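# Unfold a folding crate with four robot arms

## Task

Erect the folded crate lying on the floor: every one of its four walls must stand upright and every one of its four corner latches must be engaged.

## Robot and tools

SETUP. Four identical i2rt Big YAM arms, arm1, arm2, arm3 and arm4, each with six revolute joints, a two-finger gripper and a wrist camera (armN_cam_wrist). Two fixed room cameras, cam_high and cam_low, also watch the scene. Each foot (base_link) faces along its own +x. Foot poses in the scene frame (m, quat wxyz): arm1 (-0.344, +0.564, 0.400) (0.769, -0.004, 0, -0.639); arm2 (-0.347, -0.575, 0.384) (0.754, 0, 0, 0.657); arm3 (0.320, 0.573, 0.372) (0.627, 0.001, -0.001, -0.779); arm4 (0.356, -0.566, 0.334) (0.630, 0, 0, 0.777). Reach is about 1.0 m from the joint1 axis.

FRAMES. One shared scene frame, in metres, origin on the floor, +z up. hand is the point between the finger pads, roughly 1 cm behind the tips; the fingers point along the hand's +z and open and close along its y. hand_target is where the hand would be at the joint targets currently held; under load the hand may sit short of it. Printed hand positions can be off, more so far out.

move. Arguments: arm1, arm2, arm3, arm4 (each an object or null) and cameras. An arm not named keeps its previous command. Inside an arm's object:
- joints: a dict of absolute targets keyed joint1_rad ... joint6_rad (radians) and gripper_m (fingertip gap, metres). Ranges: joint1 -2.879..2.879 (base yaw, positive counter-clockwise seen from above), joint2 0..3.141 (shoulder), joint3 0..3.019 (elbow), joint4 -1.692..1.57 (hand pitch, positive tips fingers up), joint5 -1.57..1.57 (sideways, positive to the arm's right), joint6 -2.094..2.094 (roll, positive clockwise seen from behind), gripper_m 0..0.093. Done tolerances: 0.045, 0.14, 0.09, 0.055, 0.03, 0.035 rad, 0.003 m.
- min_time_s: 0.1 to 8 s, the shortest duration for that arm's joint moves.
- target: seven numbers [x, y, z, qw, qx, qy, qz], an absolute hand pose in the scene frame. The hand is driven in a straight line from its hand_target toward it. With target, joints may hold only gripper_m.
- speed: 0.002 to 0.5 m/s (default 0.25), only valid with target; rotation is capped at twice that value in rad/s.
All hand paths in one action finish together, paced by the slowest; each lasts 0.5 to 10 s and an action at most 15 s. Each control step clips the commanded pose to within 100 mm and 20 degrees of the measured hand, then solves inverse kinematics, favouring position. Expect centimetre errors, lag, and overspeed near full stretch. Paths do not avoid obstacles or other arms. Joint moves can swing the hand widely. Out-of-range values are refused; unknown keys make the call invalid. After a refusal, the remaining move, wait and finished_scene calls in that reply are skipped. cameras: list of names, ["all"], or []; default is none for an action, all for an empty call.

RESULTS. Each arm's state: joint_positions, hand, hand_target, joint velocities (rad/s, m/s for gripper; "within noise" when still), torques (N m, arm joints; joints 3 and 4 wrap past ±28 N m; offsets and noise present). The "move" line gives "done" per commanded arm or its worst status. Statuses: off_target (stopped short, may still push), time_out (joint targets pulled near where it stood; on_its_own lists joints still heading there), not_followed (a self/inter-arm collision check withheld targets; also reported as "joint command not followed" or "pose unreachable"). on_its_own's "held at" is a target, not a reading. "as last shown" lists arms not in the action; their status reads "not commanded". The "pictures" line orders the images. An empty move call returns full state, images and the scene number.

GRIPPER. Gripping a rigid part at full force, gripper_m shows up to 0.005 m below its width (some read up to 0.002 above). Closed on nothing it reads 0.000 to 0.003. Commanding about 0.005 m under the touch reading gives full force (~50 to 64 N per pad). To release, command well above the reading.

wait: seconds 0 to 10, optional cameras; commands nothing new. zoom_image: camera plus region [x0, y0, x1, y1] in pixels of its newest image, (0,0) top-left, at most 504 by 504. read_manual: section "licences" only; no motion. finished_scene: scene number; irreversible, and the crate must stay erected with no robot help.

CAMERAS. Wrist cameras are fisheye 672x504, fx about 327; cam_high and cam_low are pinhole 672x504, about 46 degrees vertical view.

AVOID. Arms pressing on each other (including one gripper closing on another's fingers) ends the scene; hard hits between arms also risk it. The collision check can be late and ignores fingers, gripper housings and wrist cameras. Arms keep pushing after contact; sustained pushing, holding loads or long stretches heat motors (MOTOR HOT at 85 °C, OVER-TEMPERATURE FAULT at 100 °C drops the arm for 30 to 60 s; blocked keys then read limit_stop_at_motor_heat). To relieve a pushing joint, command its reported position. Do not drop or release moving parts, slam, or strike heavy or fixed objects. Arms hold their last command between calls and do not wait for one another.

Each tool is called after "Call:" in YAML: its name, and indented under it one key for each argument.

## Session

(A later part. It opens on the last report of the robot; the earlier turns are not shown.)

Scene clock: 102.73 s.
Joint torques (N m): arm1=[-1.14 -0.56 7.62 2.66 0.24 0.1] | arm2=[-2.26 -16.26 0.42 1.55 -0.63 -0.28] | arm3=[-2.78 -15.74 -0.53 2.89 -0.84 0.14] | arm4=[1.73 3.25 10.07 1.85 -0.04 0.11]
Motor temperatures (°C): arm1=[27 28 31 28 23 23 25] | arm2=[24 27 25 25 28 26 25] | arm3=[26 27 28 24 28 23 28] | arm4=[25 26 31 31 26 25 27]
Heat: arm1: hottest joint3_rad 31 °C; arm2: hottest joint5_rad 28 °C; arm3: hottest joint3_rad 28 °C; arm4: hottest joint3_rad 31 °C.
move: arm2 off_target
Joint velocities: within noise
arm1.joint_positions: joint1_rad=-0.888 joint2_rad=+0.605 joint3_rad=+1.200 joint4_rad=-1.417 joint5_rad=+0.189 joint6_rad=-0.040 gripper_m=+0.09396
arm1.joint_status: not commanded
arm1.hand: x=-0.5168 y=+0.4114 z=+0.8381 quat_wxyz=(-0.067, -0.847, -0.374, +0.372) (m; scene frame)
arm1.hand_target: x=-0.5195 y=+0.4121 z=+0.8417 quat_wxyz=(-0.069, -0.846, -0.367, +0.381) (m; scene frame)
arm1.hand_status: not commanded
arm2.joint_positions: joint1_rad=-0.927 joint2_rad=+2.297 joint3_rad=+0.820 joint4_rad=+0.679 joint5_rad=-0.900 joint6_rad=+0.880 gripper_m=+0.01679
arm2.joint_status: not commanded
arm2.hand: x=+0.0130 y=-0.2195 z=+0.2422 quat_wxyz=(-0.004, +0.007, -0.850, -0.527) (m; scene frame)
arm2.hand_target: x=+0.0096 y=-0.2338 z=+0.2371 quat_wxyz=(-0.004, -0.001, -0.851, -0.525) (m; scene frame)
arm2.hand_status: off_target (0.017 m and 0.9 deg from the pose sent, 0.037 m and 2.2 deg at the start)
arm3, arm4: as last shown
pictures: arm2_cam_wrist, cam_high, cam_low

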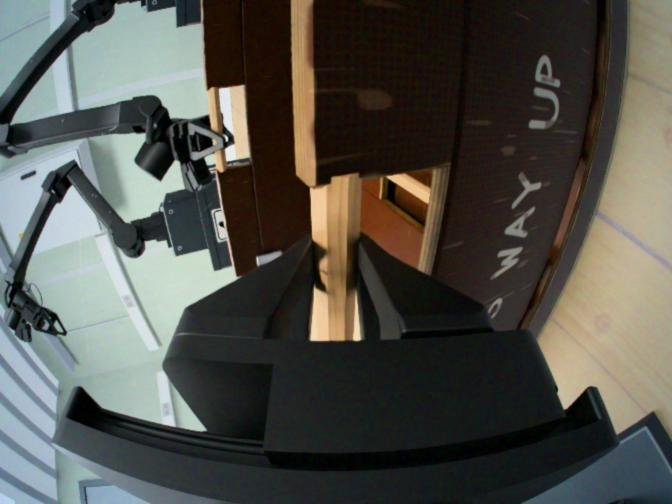

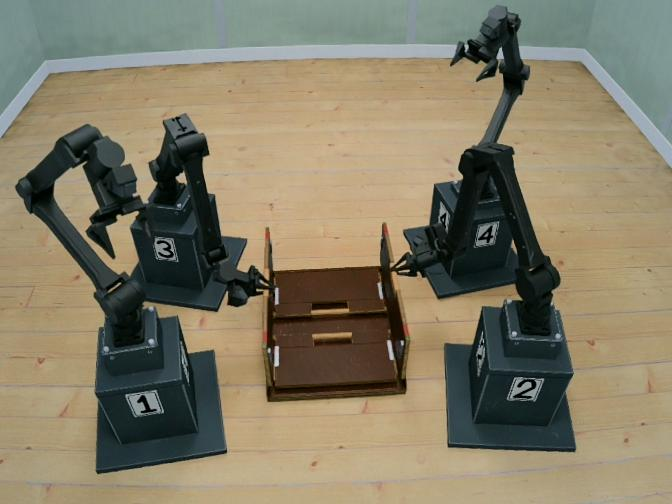

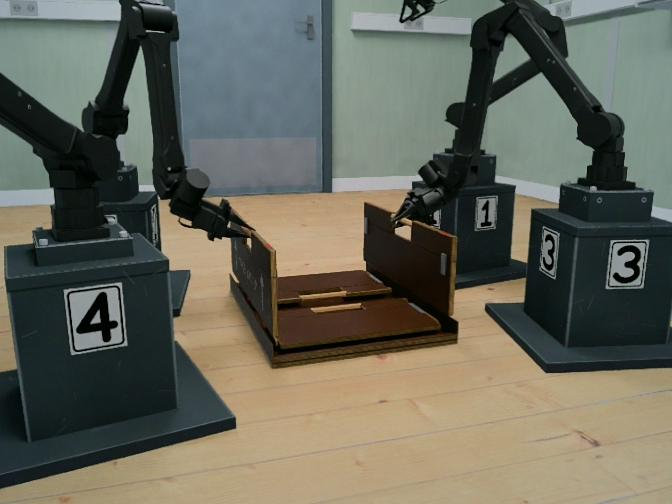

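Call:
move:
  arm2: {"target": [0.007, -0.255, 0.238, 0, 0, 0.84, 0.54], "speed": 0.06}
  arm4: {"joints": {"joint1_rad": 0.3, "joint2_rad": 1.2, "joint3_rad": 1.3, "joint4_rad": -1.2, "joint5_rad":0, "joint6_rad":0, "gripper_m": 0.045}}
  cameras: []

Call:
move:
  arm4: {"target": [0.055, -0.015, 0.2, 0.123, 0.696, -0.696, -0.123], "speed": 0.3}
  cameras: ["arm4_cam_wrist","cam_low","cam_high"]

Scene clock: 109.27 s.
Joint torques (N m): arm1=[-0.56 -0.62 7.75 2.71 0.26 0.09] | arm2=[-5.71 -16.62 -1.06 1.72 -1.86 -0.49] | arm3=[-3.55 -15.68 -0.32 2.97 -0.86 0.15] | arm4=[1.32 -9 11.28 1.21 -0.15 0.29]
Motor temperatures (°C): arm1=[27 28 32 28 23 23 25] | arm2=[24 27 25 25 28 26 26] | arm3=[26 27 28 24 28 23 28] | arm4=[25 26 31 31 26 25 27]
Heat: arm1: hottest joint3_rad 32 °C; arm2: hottest joint5_rad 28 °C; arm3: hottest joint3_rad 28 °C; arm4: hottest joint3_rad 31 °C.
move: arm2 off_target; arm4 done
Joint velocities: within noise
arm1, arm3: as last shown
arm2.joint_positions: joint1_rad=-0.934 joint2_rad=+2.314 joint3_rad=+0.823 joint4_rad=+0.711 joint5_rad=-0.934 joint6_rad=+0.881 gripper_m=+0.01678
arm2.joint_status: not commanded
arm2.hand: x=+0.0120 y=-0.2202 z=+0.2422 quat_wxyz=(-0.001, +0.014, -0.842, -0.539) (m; scene frame)
arm2.hand_target: x=+0.0095 y=-0.2505 z=+0.2393 quat_wxyz=(-0.002, +0.001, -0.840, -0.543) (m; scene frame)
arm2.hand_status: off_target (0.035 m and 1.7 deg from the pose sent, 0.036 m and 2.1 deg at the start)
arm4.joint_positions: joint1_rad=+0.297 joint2_rad=+1.212 joint3_rad=+1.294 joint4_rad=-1.206 joint5_rad=+0.002 joint6_rad=-0.008 gripper_m=+0.04507
arm4.joint_status: all done
arm4.hand: x=+0.1439 y=-0.1802 z=+0.6510 quat_wxyz=(-0.114, +0.842, -0.492, -0.190) (m; scene frame)
arm4.hand_target: x=+0.1436 y=-0.1779 z=+0.6548 quat_wxyz=(-0.115, +0.835, -0.500, -0.197) (m; scene frame)
arm4.hand_status: not commanded
pictures: none
No camera images: "cameras" was empty.

Scene clock: 111.90 s.
Joint torques (N m): arm1=[-1.03 -0.15 7.66 2.71 0.24 0.08] | arm2=[-5.66 -16.62 -1.06 1.72 -1.86 -0.49] | arm3=[-3.25 -15.91 -0.36 2.93 -0.89 0.18] | arm4=[1.44 -19.43 10.18 -0.1 -0.32 0.28]
Motor temperatures (°C): arm1=[27 28 32 28 23 23 24] | arm2=[24 27 25 25 28 26 26] | arm3=[26 27 28 24 28 23 28] | arm4=[25 26 31 31 26 25 27]
Heat: arm1: hottest joint3_rad 32 °C; arm2: hottest joint5_rad 28 °C; arm3: hottest joint3_rad 28 °C; arm4: hottest joint3_rad 31 °C.
move: arm4 off_target
Joint velocities: within noise
arm1, arm2, arm3: as last shown
arm4.joint_positions: joint1_rad=+0.206 joint2_rad=+2.254 joint3_rad=+1.442 joint4_rad=-0.623 joint5_rad=-0.309 joint6_rad=+0.418 gripper_m=+0.04507
arm4.joint_status: not commanded
arm4.hand: x=+0.0631 y=-0.0301 z=+0.2009 quat_wxyz=(+0.119, +0.703, -0.691, -0.118) (m; scene frame)
arm4.hand_target: x=+0.0611 y=-0.0180 z=+0.1999 quat_wxyz=(+0.119, +0.695, -0.699, -0.122) (m; scene frame)
arm4.hand_status: off_target (0.017 m and 1.2 deg from the pose sent, 0.488 m and 40.5 deg at the start)
pictures: arm4_cam_wrist, cam_high, cam_low

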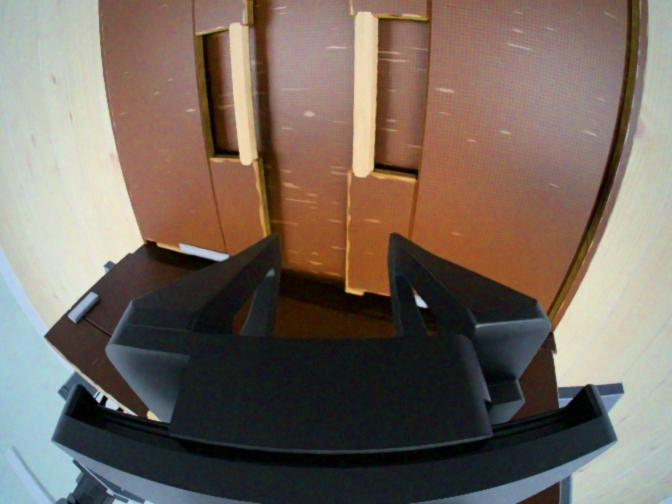

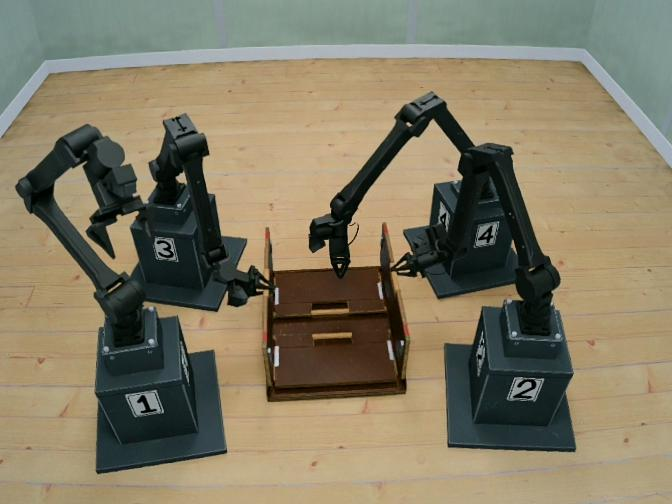

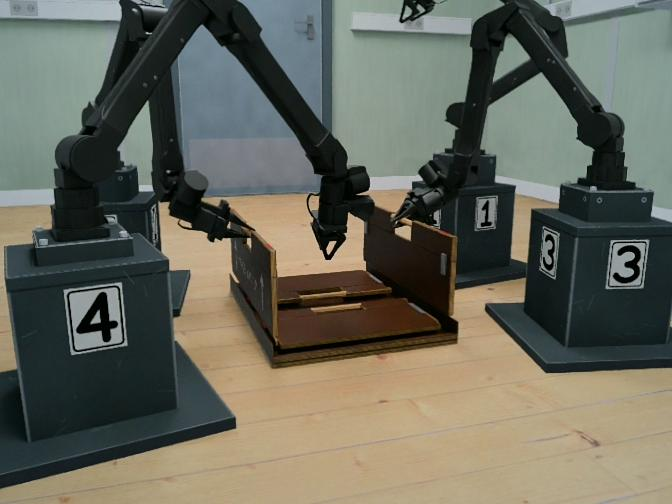

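Call:
move:
  arm2: {"target": [0.007, -0.24, 0.238, 0, 0, 0.84, 0.54], "speed": 0.1}
  arm4: {"target": [0.05, 0.02, 0.105, 0.123, 0.696, -0.696, -0.123], "speed": 0.15}
  cameras: ["arm4_cam_wrist","cam_low"]

Call:
zoom_image:
  camera: "arm4_cam_wrist"
  region: [170, 50, 500, 310]

Scene clock: 115.87 s.
Joint torques (N m): arm1=[-1.08 -0.03 7.79 2.61 0.24 0.09] | arm2=[-3.08 -16.56 -0.57 1.89 -0.95 -0.27] | arm3=[-3.37 -15.56 -0.34 2.91 -0.87 0.15] | arm4=[1.26 -21.13 9.91 0.36 -0.34 0.08]
Motor temperatures (°C): arm1=[27 28 32 28 23 23 24] | arm2=[24 27 25 25 28 26 26] | arm3=[26 27 28 24 28 23 28] | arm4=[25 26 31 31 26 25 27]
Heat: arm1: hottest joint3_rad 32 °C; arm2: hottest joint5_rad 28 °C; arm3: hottest joint3_rad 28 °C; arm4: hottest joint3_rad 31 °C.
move: arm2 off_target; arm4 off_target
Joint velocities: within noise
arm1, arm3: as last shown
arm2.joint_positions: joint1_rad=-0.934 joint2_rad=+2.317 joint3_rad=+0.823 joint4_rad=+0.725 joint5_rad=-0.934 joint6_rad=+0.895 gripper_m=+0.01676
arm2.joint_status: not commanded
arm2.hand: x=+0.0128 y=-0.2198 z=+0.2426 quat_wxyz=(-0.001, +0.011, -0.841, -0.542) (m; scene frame)
arm2.hand_target: x=+0.0070 y=-0.2390 z=+0.2383 quat_wxyz=(+0.000, +0.000, -0.841, -0.541) (m; scene frame)
arm2.hand_status: off_target (0.022 m and 1.3 deg from the pose sent, 0.021 m and 1.7 deg at the start)
arm4.joint_positions: joint1_rad=+0.198 joint2_rad=+2.501 joint3_rad=+1.649 joint4_rad=-0.589 joint5_rad=-0.319 joint6_rad=+0.418 gripper_m=+0.04507
arm4.joint_status: not commanded
arm4.hand: x=+0.0502 y=+0.0080 z=+0.1120 quat_wxyz=(+0.124, +0.700, -0.694, -0.117) (m; scene frame)
arm4.hand_target: x=+0.0501 y=+0.0193 z=+0.1057 quat_wxyz=(+0.123, +0.697, -0.696, -0.124) (m; scene frame)
arm4.hand_status: off_target (0.014 m and 0.8 deg from the pose sent, 0.109 m and 1.2 deg at the start)
pictures: arm4_cam_wrist, cam_low

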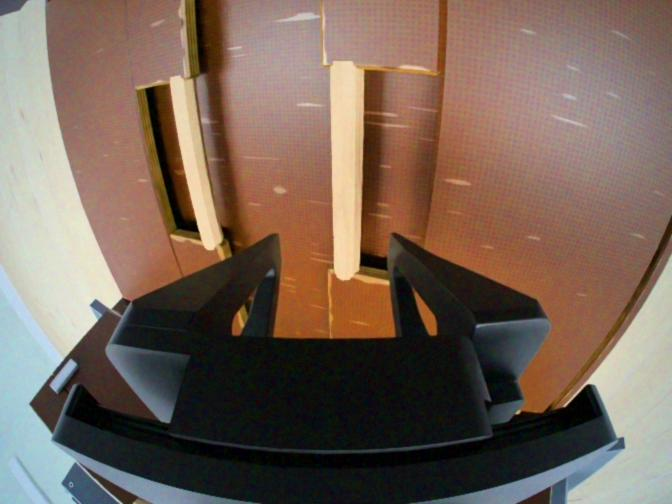

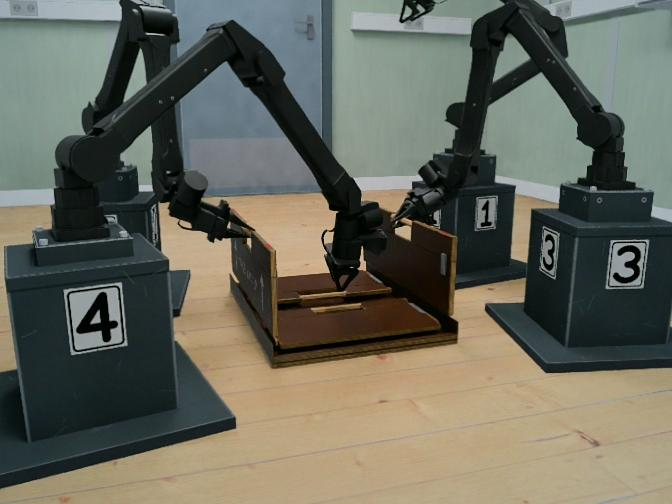

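Scaled by 1.527 from the camera's 672x504 image, which has a finer 960x720 frame.

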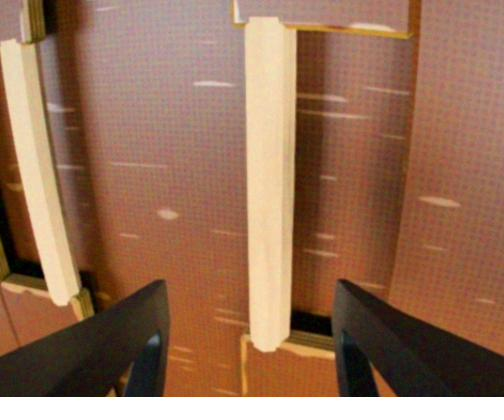

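Call:
move:
  arm4: {"target": [0.041, 0.027, 0.062, 0.123, 0.696, -0.696, -0.123], "speed": 0.12}
  cameras: ["arm4_cam_wrist","cam_low"]

Call:
zoom_image:
  camera: "arm4_cam_wrist"
  region: [170, 50, 500, 310]

Call:
zoom_image:
  camera: "cam_low"
  region: [280, 180, 420, 330]

Scene clock: 119.77 s.
Joint torques (N m): arm1=[-1.2 0.21 7.9 2.59 0.19 0.11] | arm2=[-3.08 -16.44 -0.54 1.89 -0.96 -0.28] | arm3=[-3.55 -15.74 -0.29 2.88 -0.85 0.16] | arm4=[1.79 -21.77 9.72 0.46 -0.31 0.18]
Motor temperatures (°C): arm1=[27 28 32 28 23 23 24] | arm2=[24 27 25 25 28 26 26] | arm3=[26 27 28 24 28 23 28] | arm4=[25 27 31 31 26 25 27]
Heat: arm1: hottest joint3_rad 32 °C; arm2: hottest joint5_rad 28 °C; arm3: hottest joint3_rad 28 °C; arm4: hottest joint3_rad 31 °C.
move: arm4 off_target
Joint velocities: within noise
arm1, arm2, arm3: as last shown
arm4.joint_positions: joint1_rad=+0.198 joint2_rad=+2.611 joint3_rad=+1.738 joint4_rad=-0.571 joint5_rad=-0.319 joint6_rad=+0.418 gripper_m=+0.04507
arm4.joint_status: not commanded
arm4.hand: x=+0.0463 y=+0.0170 z=+0.0676 quat_wxyz=(+0.125, +0.700, -0.694, -0.116) (m; scene frame)
arm4.hand_target: x=+0.0416 y=+0.0259 z=+0.0618 quat_wxyz=(+0.123, +0.696, -0.696, -0.123) (m; scene frame)
arm4.hand_status: off_target (0.013 m and 1.0 deg from the pose sent, 0.054 m and 0.8 deg at the start)
pictures: arm4_cam_wrist, cam_low

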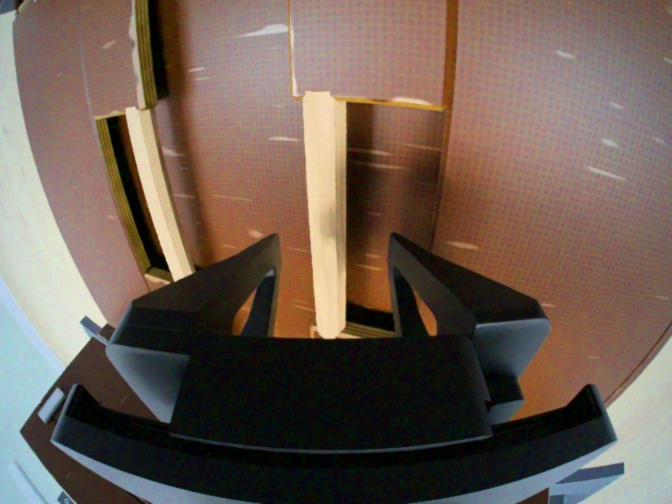

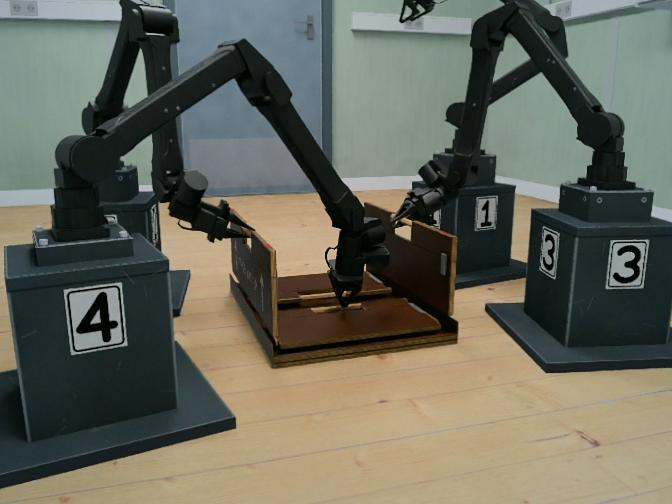

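Scaled by 1.527 from the camera's 672x504 image, which has a finer 960x720 frame.

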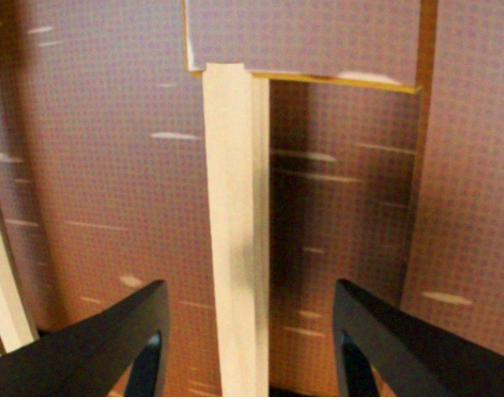

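Scaled by 3.360 from the camera's 672x504 image, which has a finer 960x720 frame.

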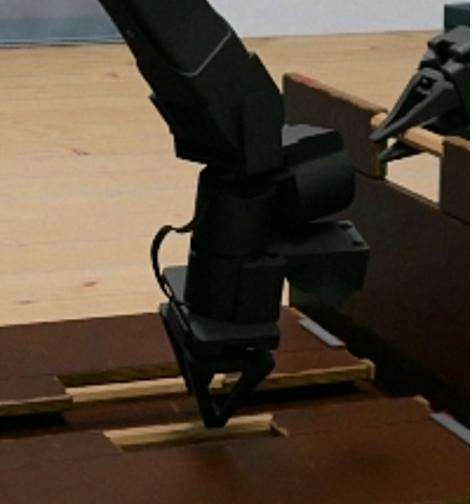

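Call:
move:
  arm4: {"target": [0.027, 0.026, 0.034, 0.123, 0.696, -0.696, -0.123], "speed": 0.08}
  cameras: ["arm4_cam_wrist","cam_low"]

Call:
zoom_image:
  camera: "arm4_cam_wrist"
  region: [170, 50, 500, 310]

Call:
zoom_image:
  camera: "cam_low"
  region: [280, 180, 420, 330]

Scene clock: 122.83 s.
Joint torques (N m): arm1=[-0.97 -0.21 7.65 2.71 0.28 0.13] | arm2=[-3.02 -16.44 -0.55 1.88 -0.96 -0.27] | arm3=[-3.37 -15.56 -0.4 2.82 -0.88 0.15] | arm4=[2.2 -21.83 9.72 0.55 -0.19 0.26]
Motor temperatures (°C): arm1=[27 28 32 28 23 23 24] | arm2=[24 27 25 25 28 26 26] | arm3=[26 27 28 24 28 23 28] | arm4=[25 27 31 31 26 25 27]
Heat: arm1: hottest joint3_rad 32 °C; arm2: hottest joint5_rad 28 °C; arm3: hottest joint3_rad 28 °C; arm4: hottest joint3_rad 31 °C.
move: arm4 off_target
Joint velocities: within noise
arm1, arm2, arm3: as last shown
arm4.joint_positions: joint1_rad=+0.221 joint2_rad=+2.676 joint3_rad=+1.794 joint4_rad=-0.554 joint5_rad=-0.319 joint6_rad=+0.432 gripper_m=+0.04507
arm4.joint_status: not commanded
arm4.hand: x=+0.0297 y=+0.0168 z=+0.0425 quat_wxyz=(+0.125, +0.703, -0.690, -0.118) (m; scene frame)
arm4.hand_target: x=+0.0236 y=+0.0230 z=+0.0339 quat_wxyz=(+0.123, +0.699, -0.694, -0.123) (m; scene frame)
arm4.hand_status: off_target (0.013 m and 1.3 deg from the pose sent, 0.040 m and 1.0 deg at the start)
pictures: arm4_cam_wrist, cam_low

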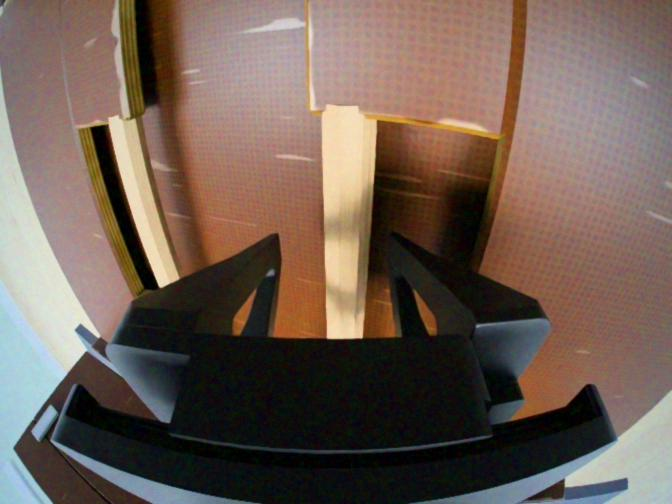

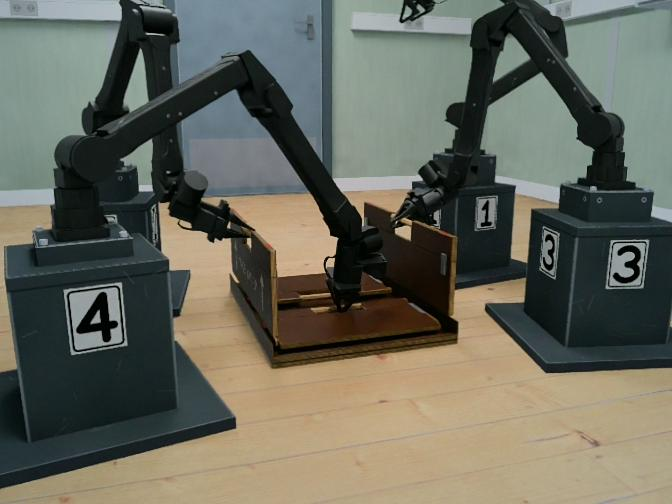

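Scaled by 1.527 from the camera's 672x504 image, which has a finer 960x720 frame.

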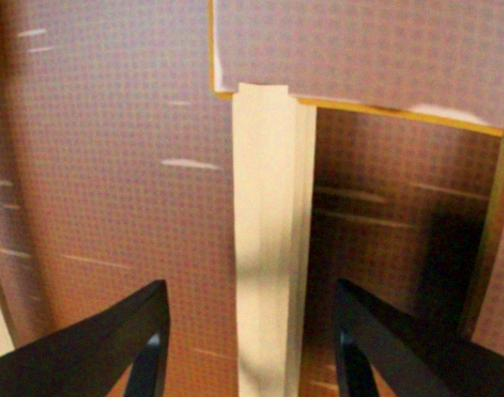

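Scaled by 3.360 from the camera's 672x504 image, which has a finer 960x720 frame.

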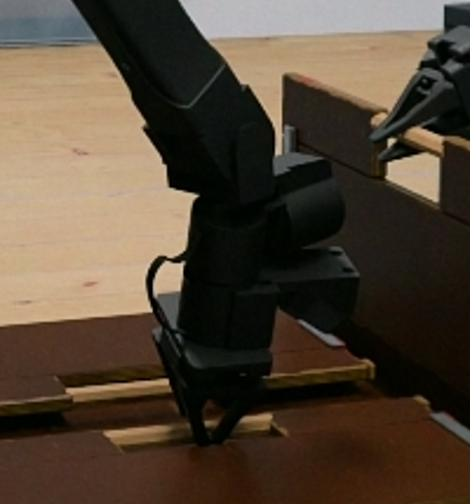

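Call:
move:
  arm4: {"target": [0.026, 0.023, 0.023, 0.123, 0.696, -0.696, -0.123], "speed": 0.06}
  cameras: []

Call:
move:
  arm4: {"joints": {"gripper_m": 0.012}}
  cameras: ["arm4_cam_wrist","cam_low"]

Call:
zoom_image:
  camera: "cam_low"
  region: [280, 180, 420, 330]

Scene clock: 125.60 s.
Joint torques (N m): arm1=[-1.03 0.32 7.8 2.74 0.21 0.11] | arm2=[-3.02 -16.38 -0.57 1.89 -0.95 -0.27] | arm3=[-3.37 -15.97 -0.44 2.93 -0.9 0.16] | arm4=[1.79 -21.54 9.63 0.7 -0.19 0.26]
Motor temperatures (°C): arm1=[27 28 32 28 23 23 24] | arm2=[24 27 25 25 28 26 26] | arm3=[26 27 27 24 28 23 28] | arm4=[25 27 31 31 26 25 27]
Heat: arm1: hottest joint3_rad 32 °C; arm2: hottest joint5_rad 28 °C; arm3: hottest joint5_rad 28 °C; arm4: hottest joint3_rad 31 °C.
move: arm4 off_target
Joint velocities: within noise
arm1, arm2, arm3: as last shown
arm4.joint_positions: joint1_rad=+0.215 joint2_rad=+2.693 joint3_rad=+1.800 joint4_rad=-0.542 joint5_rad=-0.319 joint6_rad=+0.436 gripper_m=+0.04507
arm4.joint_status: not commanded
arm4.hand: x=+0.0337 y=+0.0178 z=+0.0337 quat_wxyz=(+0.125, +0.699, -0.694, -0.119) (m; scene frame)
arm4.hand_target: x=+0.0298 y=+0.0247 z=+0.0235 quat_wxyz=(+0.123, +0.694, -0.699, -0.124) (m; scene frame)
arm4.hand_status: off_target (0.014 m and 0.7 deg from the pose sent, 0.021 m and 1.3 deg at the start)
pictures: none
No camera images: "cameras" was empty.

Scene clock: 126.37 s.
Joint torques (N m): arm1=[-0.79 -0.21 7.68 2.65 0.23 0.11] | arm2=[-3.02 -16.38 -0.57 1.88 -0.96 -0.27] | arm3=[-3.08 -15.38 -0.43 2.77 -0.88 0.13] | arm4=[1.9 -21.54 9.58 0.59 -0.08 0.26]
Motor temperatures (°C): arm1=[27 28 32 28 23 23 24] | arm2=[24 27 25 25 28 26 26] | arm3=[26 27 27 24 28 23 28] | arm4=[25 27 31 31 26 25 27]
Heat: arm1: hottest joint3_rad 32 °C; arm2: hottest joint5_rad 28 °C; arm3: hottest joint5_rad 28 °C; arm4: hottest joint3_rad 31 °C.
move: arm4 off_target
Joint velocities: arm1=[within noise] | arm2=[within noise] | arm3=[-0.044 -0.005 0.002 0.007 0.037 -0.022 0] | arm4=[within noise]
arm1, arm2: as last shown
arm3.joint_positions: joint1_rad=-0.802 joint2_rad=+2.266 joint3_rad=+0.871 joint4_rad=+0.649 joint5_rad=-0.893 joint6_rad=+0.911 gripper_m=+0.01522
arm3.joint_status: not commanded
arm3.hand: x=-0.0488 y=+0.1866 z=+0.2475 quat_wxyz=(-0.536, -0.844, -0.022, +0.003) (m; scene frame)
arm3.hand_target: x=-0.0496 y=+0.2042 z=+0.2486 quat_wxyz=(-0.540, -0.842, -0.004, +0.002) (m; scene frame)
arm3.hand_status: not commanded
arm4.joint_positions: joint1_rad=+0.215 joint2_rad=+2.693 joint3_rad=+1.800 joint4_rad=-0.540 joint5_rad=-0.329 joint6_rad=+0.427 gripper_m=+0.01642
arm4.joint_status: gripper_m off_target (ended at +0.01645, target +0.01200)
arm4.hand: x=+0.0320 y=+0.0174 z=+0.0343 quat_wxyz=(+0.129, +0.702, -0.689, -0.122) (m; scene frame)
arm4.hand_target: x=+0.0290 y=+0.0236 z=+0.0237 quat_wxyz=(+0.126, +0.697, -0.695, -0.125) (m; scene frame)
arm4.hand_status: not commanded
pictures: arm4_cam_wrist, cam_low

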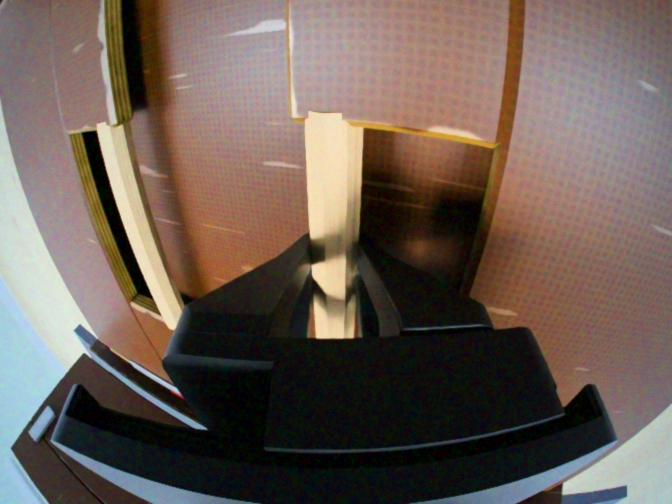

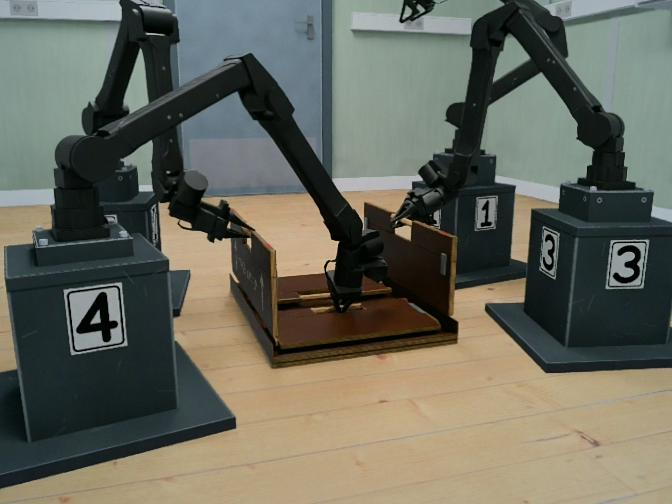

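Scaled by 3.360 from the camera's 672x504 image, which has a finer 960x720 frame.

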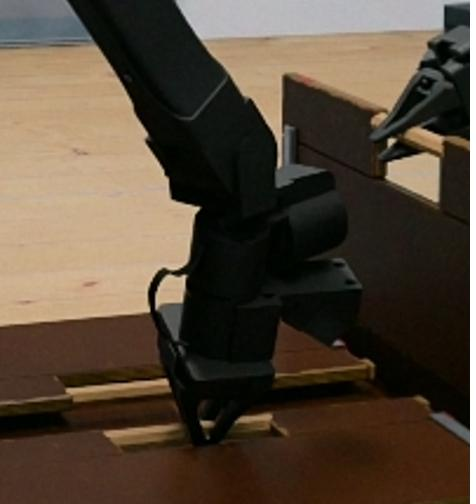

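Call:
move:
  arm4: {"target": [0.046, 0.024, 0.112, 0.171, 0.686, -0.686, -0.171], "speed": 0.08, "joints": {"gripper_m": 0.015}}
  cameras: ["cam_low"]

Call:
zoom_image:
  camera: "cam_low"
  region: [220, 150, 480, 380]

Scene clock: 130.03 s.
Joint torques (N m): arm1=[-1.03 -0.32 7.83 2.56 0.25 0.12] | arm2=[-3.08 -16.5 -0.55 1.91 -0.95 -0.27] | arm3=[-3.19 -15.68 -0.53 2.85 -0.87 0.2] | arm4=[1.08 -27.4 5.41 -0.59 -0.13 0.06]
Motor temperatures (°C): arm1=[27 28 32 28 23 23 24] | arm2=[24 27 25 25 28 26 26] | arm3=[26 27 27 24 28 23 28] | arm4=[25 28 31 31 26 25 27]
Heat: arm1: hottest joint3_rad 32 °C; arm2: hottest joint5_rad 28 °C; arm3: hottest joint5_rad 28 °C; arm4: hottest joint3_rad 31 °C.
move: arm4 off_target
Joint velocities: within noise
arm1.joint_positions: joint1_rad=-0.888 joint2_rad=+0.605 joint3_rad=+1.200 joint4_rad=-1.417 joint5_rad=+0.189 joint6_rad=-0.040 gripper_m=+0.09396
arm1.joint_status: not commanded
arm1.hand: x=-0.5168 y=+0.4114 z=+0.8381 quat_wxyz=(-0.067, -0.847, -0.374, +0.372) (m; scene frame)
arm1.hand_target: x=-0.5195 y=+0.4121 z=+0.8417 quat_wxyz=(-0.069, -0.846, -0.367, +0.381) (m; scene frame)
arm1.hand_status: not commanded
arm2, arm3: as last shown
arm4.joint_positions: joint1_rad=+0.175 joint2_rad=+2.576 joint3_rad=+1.684 joint4_rad=-0.489 joint5_rad=-0.460 joint6_rad=+0.413 gripper_m=+0.01643
arm4.joint_status: all done
arm4.hand: x=+0.0377 y=+0.0181 z=+0.0873 quat_wxyz=(+0.175, +0.690, -0.681, -0.171) (m; scene frame)
arm4.hand_target: x=+0.0419 y=+0.0252 z=+0.1115 quat_wxyz=(+0.170, +0.688, -0.684, -0.175) (m; scene frame)
arm4.hand_status: off_target (0.027 m and 0.9 deg from the pose sent, 0.079 m and 7.7 deg at the start)
pictures: cam_low

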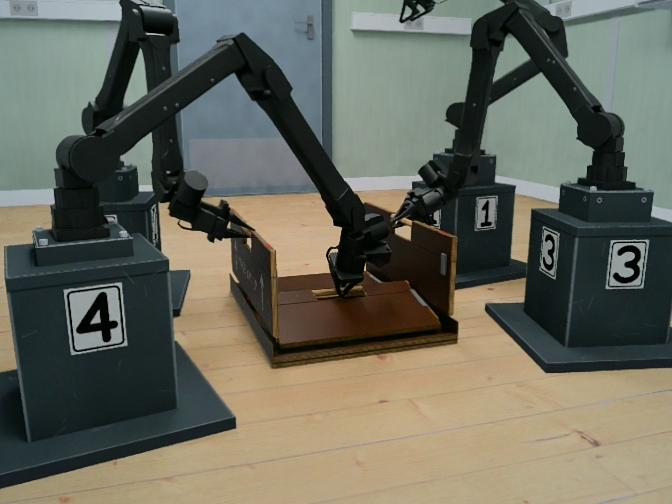

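Scaled by 1.938 from the camera's 672x504 image, which has a finer 960x720 frame.

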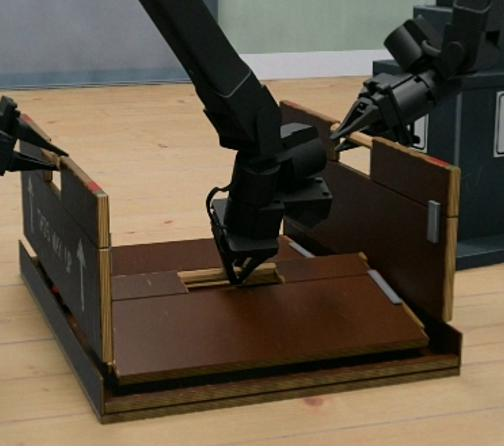

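Call:
move:
  arm4: {"target": [0.082, 0.024, 0.178, 0.23, 0.669, -0.669, -0.23], "speed": 0.08}
  cameras: []

Call:
move:
  arm4: {"target": [0.137, 0.023, 0.222, 0.288, 0.646, -0.646, -0.288], "speed": 0.08}
  cameras: ["cam_low","cam_high","arm4_cam_wrist"]

Call:
zoom_image:
  camera: "cam_low"
  region: [220, 150, 480, 380]

Call:
zoom_image:
  camera: "cam_high"
  region: [240, 210, 430, 410]

Scene clock: 133.37 s.
Joint torques (N m): arm1=[-1.44 -0.21 7.91 2.69 0.23 0.11] | arm2=[-3.08 -16.5 -0.55 1.89 -0.95 -0.27] | arm3=[-3.49 -15.27 -0.5 2.8 -0.88 0.17] | arm4=[0.56 -26.29 5.63 -0.98 -0.22 -0.04]
Motor temperatures (°C): arm1=[27 28 32 28 23 23 24] | arm2=[24 27 25 25 28 26 26] | arm3=[26 27 27 24 28 23 28] | arm4=[25 28 31 31 26 25 27]
Heat: arm1: hottest joint3_rad 32 °C; arm2: hottest joint5_rad 28 °C; arm3: hottest joint5_rad 28 °C; arm4: hottest joint3_rad 31 °C.
move: arm4 off_target
Joint velocities: within noise
arm1, arm2, arm3: as last shown
arm4.joint_positions: joint1_rad=+0.089 joint2_rad=+2.438 joint3_rad=+1.563 joint4_rad=-0.482 joint5_rad=-0.639 joint6_rad=+0.352 gripper_m=+0.01656
arm4.joint_status: not commanded
arm4.hand: x=+0.0684 y=+0.0198 z=+0.1560 quat_wxyz=(+0.235, +0.673, -0.663, -0.230) (m; scene frame)
arm4.hand_target: x=+0.0781 y=+0.0239 z=+0.1774 quat_wxyz=(+0.230, +0.670, -0.667, -0.230) (m; scene frame)
arm4.hand_status: off_target (0.026 m and 1.0 deg from the pose sent, 0.101 m and 9.6 deg at the start)
pictures: none
No camera images: "cameras" was empty.

Scene clock: 135.10 s.
Joint torques (N m): arm1=[-0.79 -0.32 7.53 2.67 0.23 0.05] | arm2=[-3.02 -16.5 -0.55 1.88 -0.95 -0.27] | arm3=[-3.31 -15.68 -0.43 2.91 -0.88 0.15] | arm4=[-0.26 -24.47 5.76 -0.9 -0.24 -0.11]
Motor temperatures (°C): arm1=[27 28 32 28 23 23 24] | arm2=[24 27 25 25 28 26 26] | arm3=[26 27 27 24 28 23 28] | arm4=[25 28 31 31 26 25 27]
Heat: arm1: hottest joint3_rad 32 °C; arm2: hottest joint5_rad 28 °C; arm3: hottest joint5_rad 28 °C; arm4: hottest joint3_rad 31 °C.
move: arm4 off_target
Joint velocities: within noise
arm1, arm2, arm3: as last shown
arm4.joint_positions: joint1_rad=-0.029 joint2_rad=+2.354 joint3_rad=+1.494 joint4_rad=-0.534 joint5_rad=-0.837 joint6_rad=+0.240 gripper_m=+0.01661
arm4.joint_status: not commanded
arm4.hand: x=+0.1188 y=+0.0207 z=+0.2084 quat_wxyz=(+0.296, +0.650, -0.638, -0.288) (m; scene frame)
arm4.hand_target: x=+0.1354 y=+0.0232 z=+0.2213 quat_wxyz=(+0.289, +0.645, -0.646, -0.288) (m; scene frame)
arm4.hand_status: off_target (0.023 m and 1.3 deg from the pose sent, 0.095 m and 9.7 deg at the start)
pictures: arm4_cam_wrist, cam_high, cam_low

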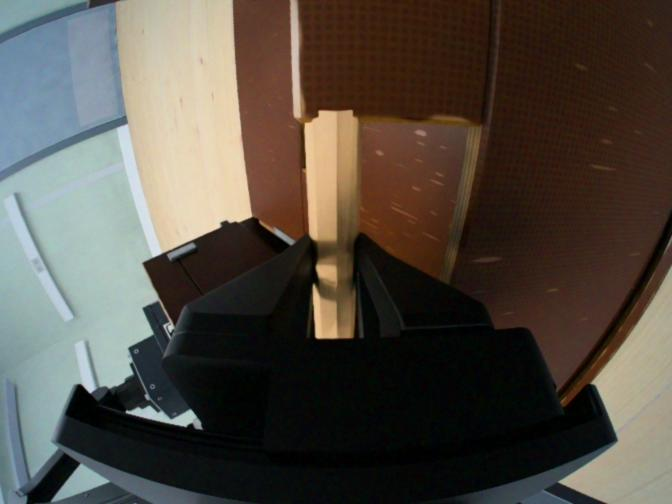

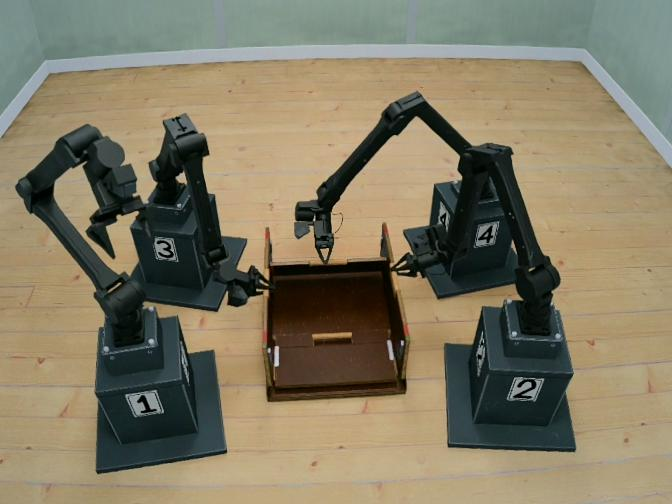

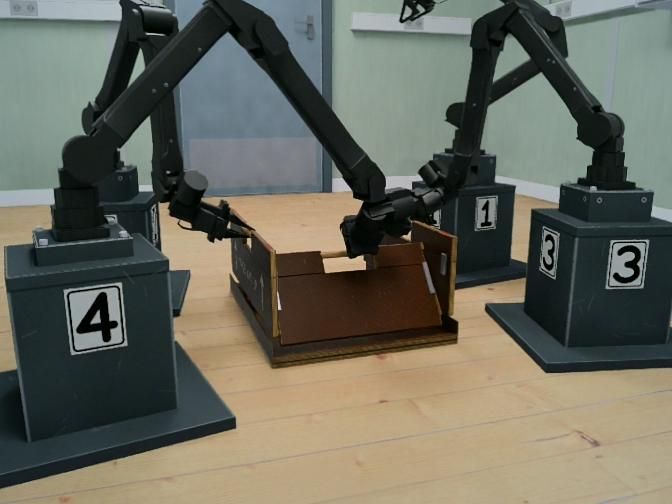

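Scaled by 1.938 from the camera's 672x504 image, which has a finer 960x720 frame.

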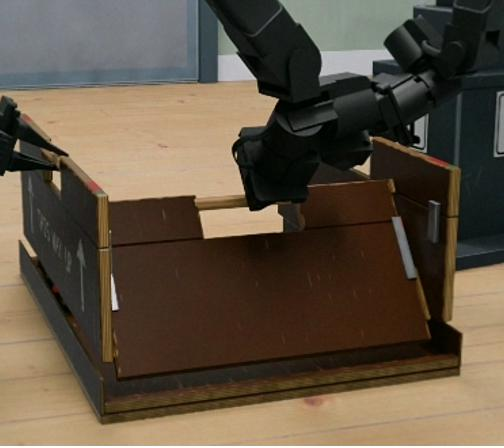

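Scaled by 2.520 from the camera's 672x504 image, which has a finer 960x720 frame.

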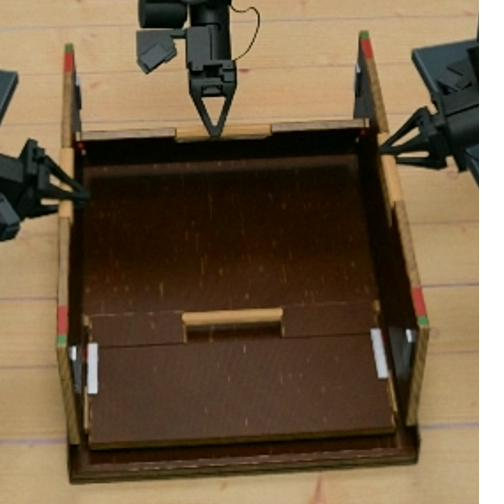

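Call:
move:
  arm4: {"target": [0.205, 0.023, 0.243, 0.332, 0.624, -0.624, -0.332], "speed": 0.08}
  cameras: ["cam_low","cam_high"]

Call:
move:
  arm4: {"target": [0.245, 0.023, 0.243, 0.354, 0.612, -0.612, -0.354], "speed": 0.06}
  cameras: ["cam_low","cam_high"]

Call:
zoom_image:
  camera: "cam_low"
  region: [220, 150, 480, 380]

Call:
zoom_image:
  camera: "cam_high"
  region: [240, 210, 430, 410]

Scene clock: 139.10 s.
Joint torques (N m): arm1=[-0.79 0.03 7.75 2.77 0.24 0.08] | arm2=[-3.02 -16.44 -0.57 1.89 -0.95 -0.27] | arm3=[-3.78 -15.21 -0.35 2.88 -0.86 0.16] | arm4=[-0.09 -21.77 7.28 -1.24 -0.09 -0.17]
Motor temperatures (°C): arm1=[27 28 32 28 23 23 24] | arm2=[24 27 25 25 28 26 26] | arm3=[26 27 27 24 28 23 28] | arm4=[25 28 31 30 26 25 27]
Heat: arm1: hottest joint3_rad 32 °C; arm2: hottest joint5_rad 28 °C; arm3: hottest joint5_rad 28 °C; arm4: hottest joint3_rad 31 °C.
move: arm4 off_target
Joint velocities: within noise
arm1, arm3: as last shown
arm2.joint_positions: joint1_rad=-0.934 joint2_rad=+2.317 joint3_rad=+0.823 joint4_rad=+0.725 joint5_rad=-0.934 joint6_rad=+0.895 gripper_m=+0.01676
arm2.joint_status: not commanded
arm2.hand: x=+0.0128 y=-0.2198 z=+0.2426 quat_wxyz=(-0.001, +0.011, -0.841, -0.542) (m; scene frame)
arm2.hand_target: x=+0.0070 y=-0.2390 z=+0.2383 quat_wxyz=(+0.000, +0.000, -0.841, -0.541) (m; scene frame)
arm2.hand_status: not commanded
arm4.joint_positions: joint1_rad=-0.171 joint2_rad=+2.323 joint3_rad=+1.489 joint4_rad=-0.692 joint5_rad=-0.995 joint6_rad=+0.050 gripper_m=+0.01635
arm4.joint_status: not commanded
arm4.hand: x=+0.1889 y=+0.0224 z=+0.2436 quat_wxyz=(+0.338, +0.625, -0.618, -0.337) (m; scene frame)
arm4.hand_target: x=+0.2042 y=+0.0241 z=+0.2440 quat_wxyz=(+0.333, +0.621, -0.627, -0.332) (m; scene frame)
arm4.hand_status: off_target (0.016 m and 1.2 deg from the pose sent, 0.093 m and 7.3 deg at the start)
pictures: cam_high, cam_low

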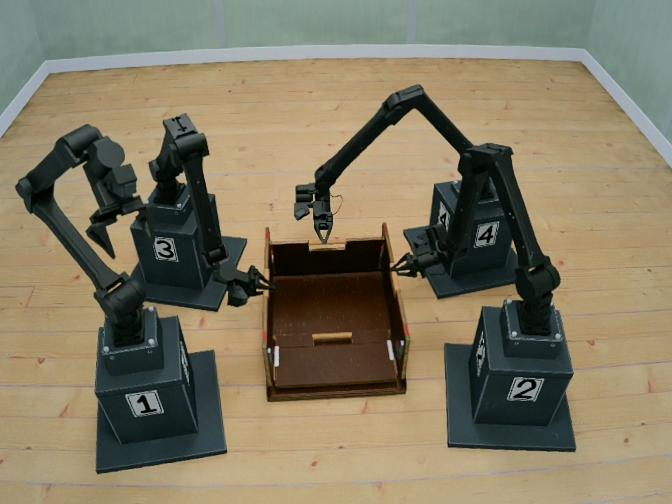

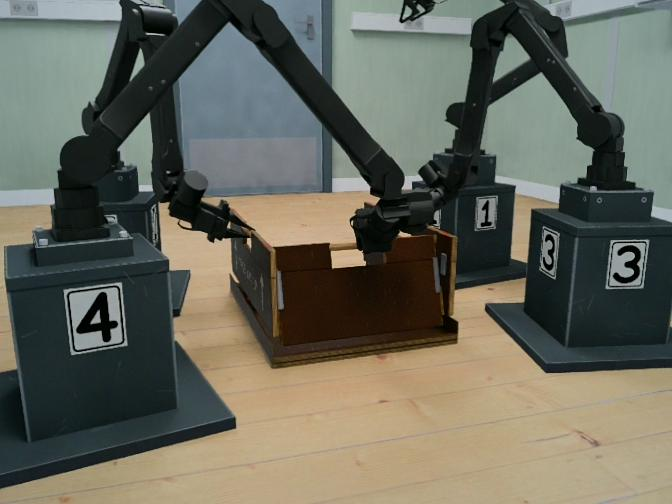

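Scene clock: 140.60 s.
Joint torques (N m): arm1=[-0.85 -0.5 7.68 2.61 0.19 0.11] | arm2=[-3.08 -16.44 -0.44 1.83 -0.95 -0.29] | arm3=[-3.49 -15.44 -0.43 2.73 -0.87 0.14] | arm4=[-1.32 -20.25 7.79 -1.88 -0.22 -0.46]
Motor temperatures (°C): arm1=[27 28 32 28 23 23 24] | arm2=[24 27 25 25 28 26 26] | arm3=[26 27 27 24 28 23 29] | arm4=[25 29 30 30 26 25 27]
Heat: arm1: hottest joint3_rad 32 °C; arm2: hottest joint5_rad 28 °C; arm3: hottest gripper 29 °C; arm4: hottest joint3_rad 30 °C.
move: arm4 off_target
Joint velocities: within noise
arm1: as last shown
arm2.joint_positions: joint1_rad=-0.934 joint2_rad=+2.317 joint3_rad=+0.821 joint4_rad=+0.726 joint5_rad=-0.934 joint6_rad=+0.897 gripper_m=+0.01676
arm2.joint_status: not commanded
arm2.hand: x=+0.0123 y=-0.2201 z=+0.2425 quat_wxyz=(-0.001, +0.011, -0.841, -0.542) (m; scene frame)
arm2.hand_target: x=+0.0071 y=-0.2390 z=+0.2383 quat_wxyz=(+0.000, +0.000, -0.841, -0.541) (m; scene frame)
arm2.hand_status: not commanded
arm3.joint_positions: joint1_rad=-0.801 joint2_rad=+2.266 joint3_rad=+0.869 joint4_rad=+0.652 joint5_rad=-0.893 joint6_rad=+0.914 gripper_m=+0.01522
arm3.joint_status: not commanded
arm3.hand: x=-0.0479 y=+0.1863 z=+0.2476 quat_wxyz=(-0.536, -0.844, -0.022, +0.003) (m; scene frame)
arm3.hand_target: x=-0.0488 y=+0.2046 z=+0.2483 quat_wxyz=(-0.540, -0.842, -0.003, +0.000) (m; scene frame)
arm3.hand_status: not commanded
arm4.joint_positions: joint1_rad=-0.233 joint2_rad=+2.343 joint3_rad=+1.524 joint4_rad=-0.819 joint5_rad=-1.056 joint6_rad=-0.085 gripper_m=+0.01618
arm4.joint_status: not commanded
arm4.hand: x=+0.2196 y=+0.0223 z=+0.2507 quat_wxyz=(+0.358, +0.617, -0.604, -0.356) (m; scene frame)
arm4.hand_target: x=+0.2438 y=+0.0228 z=+0.2428 quat_wxyz=(+0.353, +0.612, -0.612, -0.354) (m; scene frame)
arm4.hand_status: off_target (0.027 m and 1.2 deg from the pose sent, 0.056 m and 3.1 deg at the start)
pictures: cam_high, cam_low

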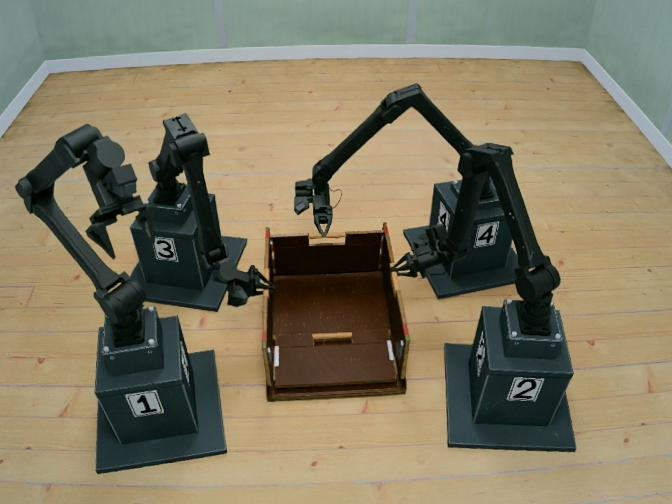

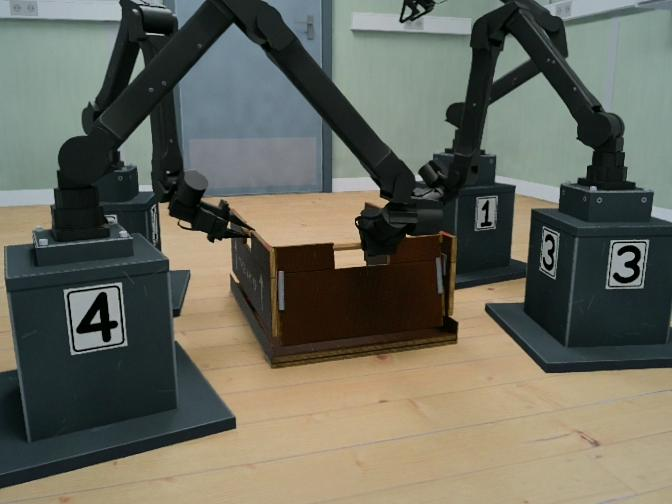

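Scaled by 1.938 from the camera's 672x504 image, which has a finer 960x720 frame.

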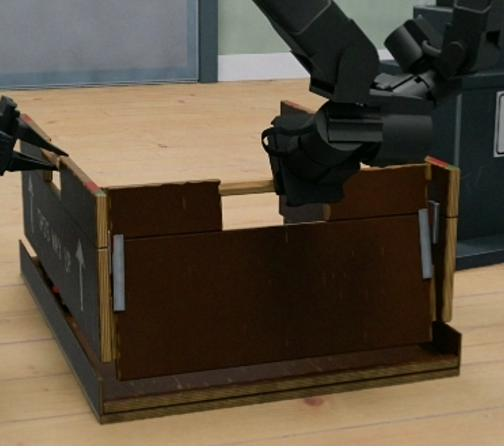

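Scaled by 2.520 from the camera's 672x504 image, which has a finer 960x720 frame.

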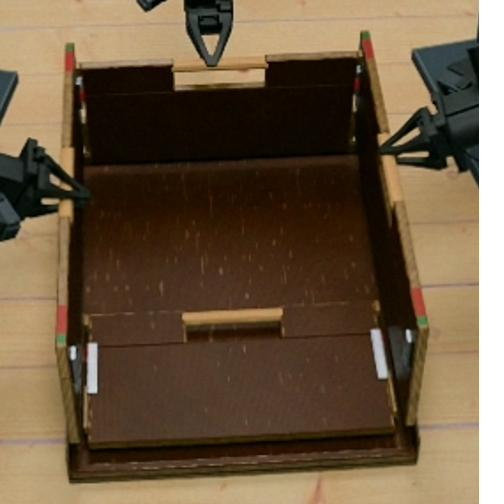

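Call:
move:
  arm4: {"target": [0.275, 0.023, 0.24, 0.354, 0.612, -0.612, -0.354], "speed": 0.06}
  cameras: ["cam_low","cam_high"]

Call:
zoom_image:
  camera: "cam_low"
  region: [220, 150, 480, 380]

Call:
zoom_image:
  camera: "cam_high"
  region: [250, 200, 410, 300]

Scene clock: 143.23 s.
Joint torques (N m): arm1=[-0.97 -0.15 7.6 2.78 0.26 0.07] | arm2=[-3.08 -16.38 -0.44 1.81 -0.96 -0.29] | arm3=[-3.49 -15.91 -0.49 2.81 -0.87 0.17] | arm4=[-1.49 -19.96 7.97 -1.8 0.27 -0.45]
Motor temperatures (°C): arm1=[27 28 32 28 23 23 24] | arm2=[24 28 25 25 28 26 26] | arm3=[26 27 27 24 28 23 29] | arm4=[25 29 30 30 26 25 27]
Heat: arm1: hottest joint3_rad 32 °C; arm2: hottest joint2_rad 28 °C; arm3: hottest gripper 29 °C; arm4: hottest joint3_rad 30 °C.
move: arm4 off_target
Joint velocities: within noise
arm1, arm2, arm3: as last shown
arm4.joint_positions: joint1_rad=-0.282 joint2_rad=+2.360 joint3_rad=+1.558 joint4_rad=-0.927 joint5_rad=-1.067 joint6_rad=-0.188 gripper_m=+0.01618
arm4.joint_status: not commanded
arm4.hand: x=+0.2473 y=+0.0226 z=+0.2530 quat_wxyz=(+0.362, +0.614, -0.601, -0.361) (m; scene frame)
arm4.hand_target: x=+0.2737 y=+0.0220 z=+0.2406 quat_wxyz=(+0.355, +0.611, -0.612, -0.355) (m; scene frame)
arm4.hand_status: off_target (0.031 m and 1.8 deg from the pose sent, 0.056 m and 1.2 deg at the start)
pictures: cam_high, cam_low

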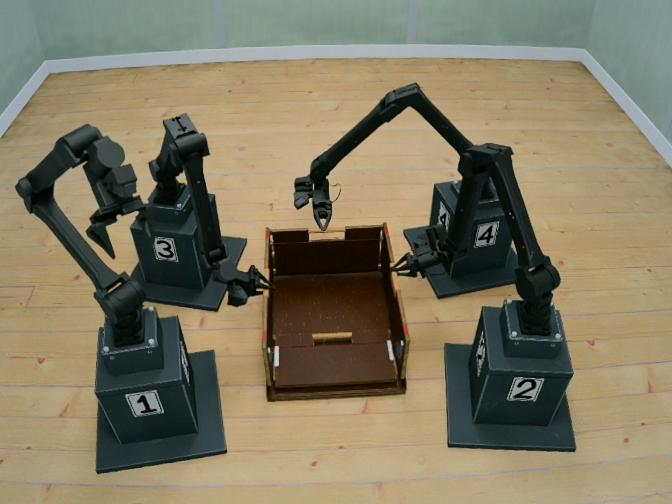

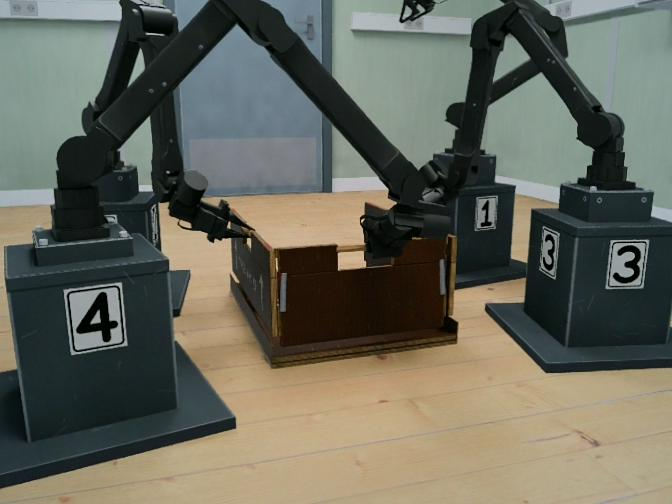

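Scaled by 1.938 from the camera's 672x504 image, which has a finer 960x720 frame.

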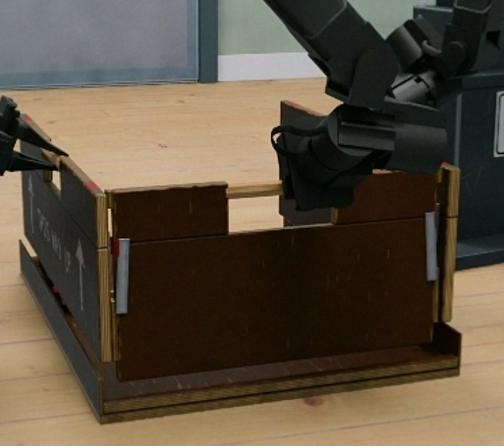

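Scaled by 3.150 from the camera's 672x504 image, which has a finer 960x720 frame.

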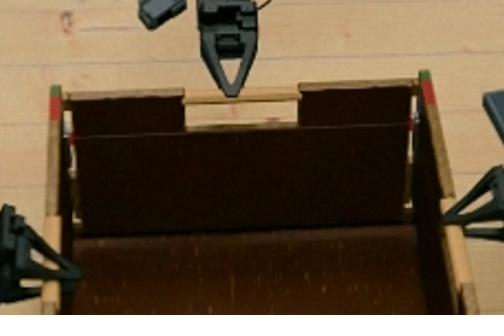

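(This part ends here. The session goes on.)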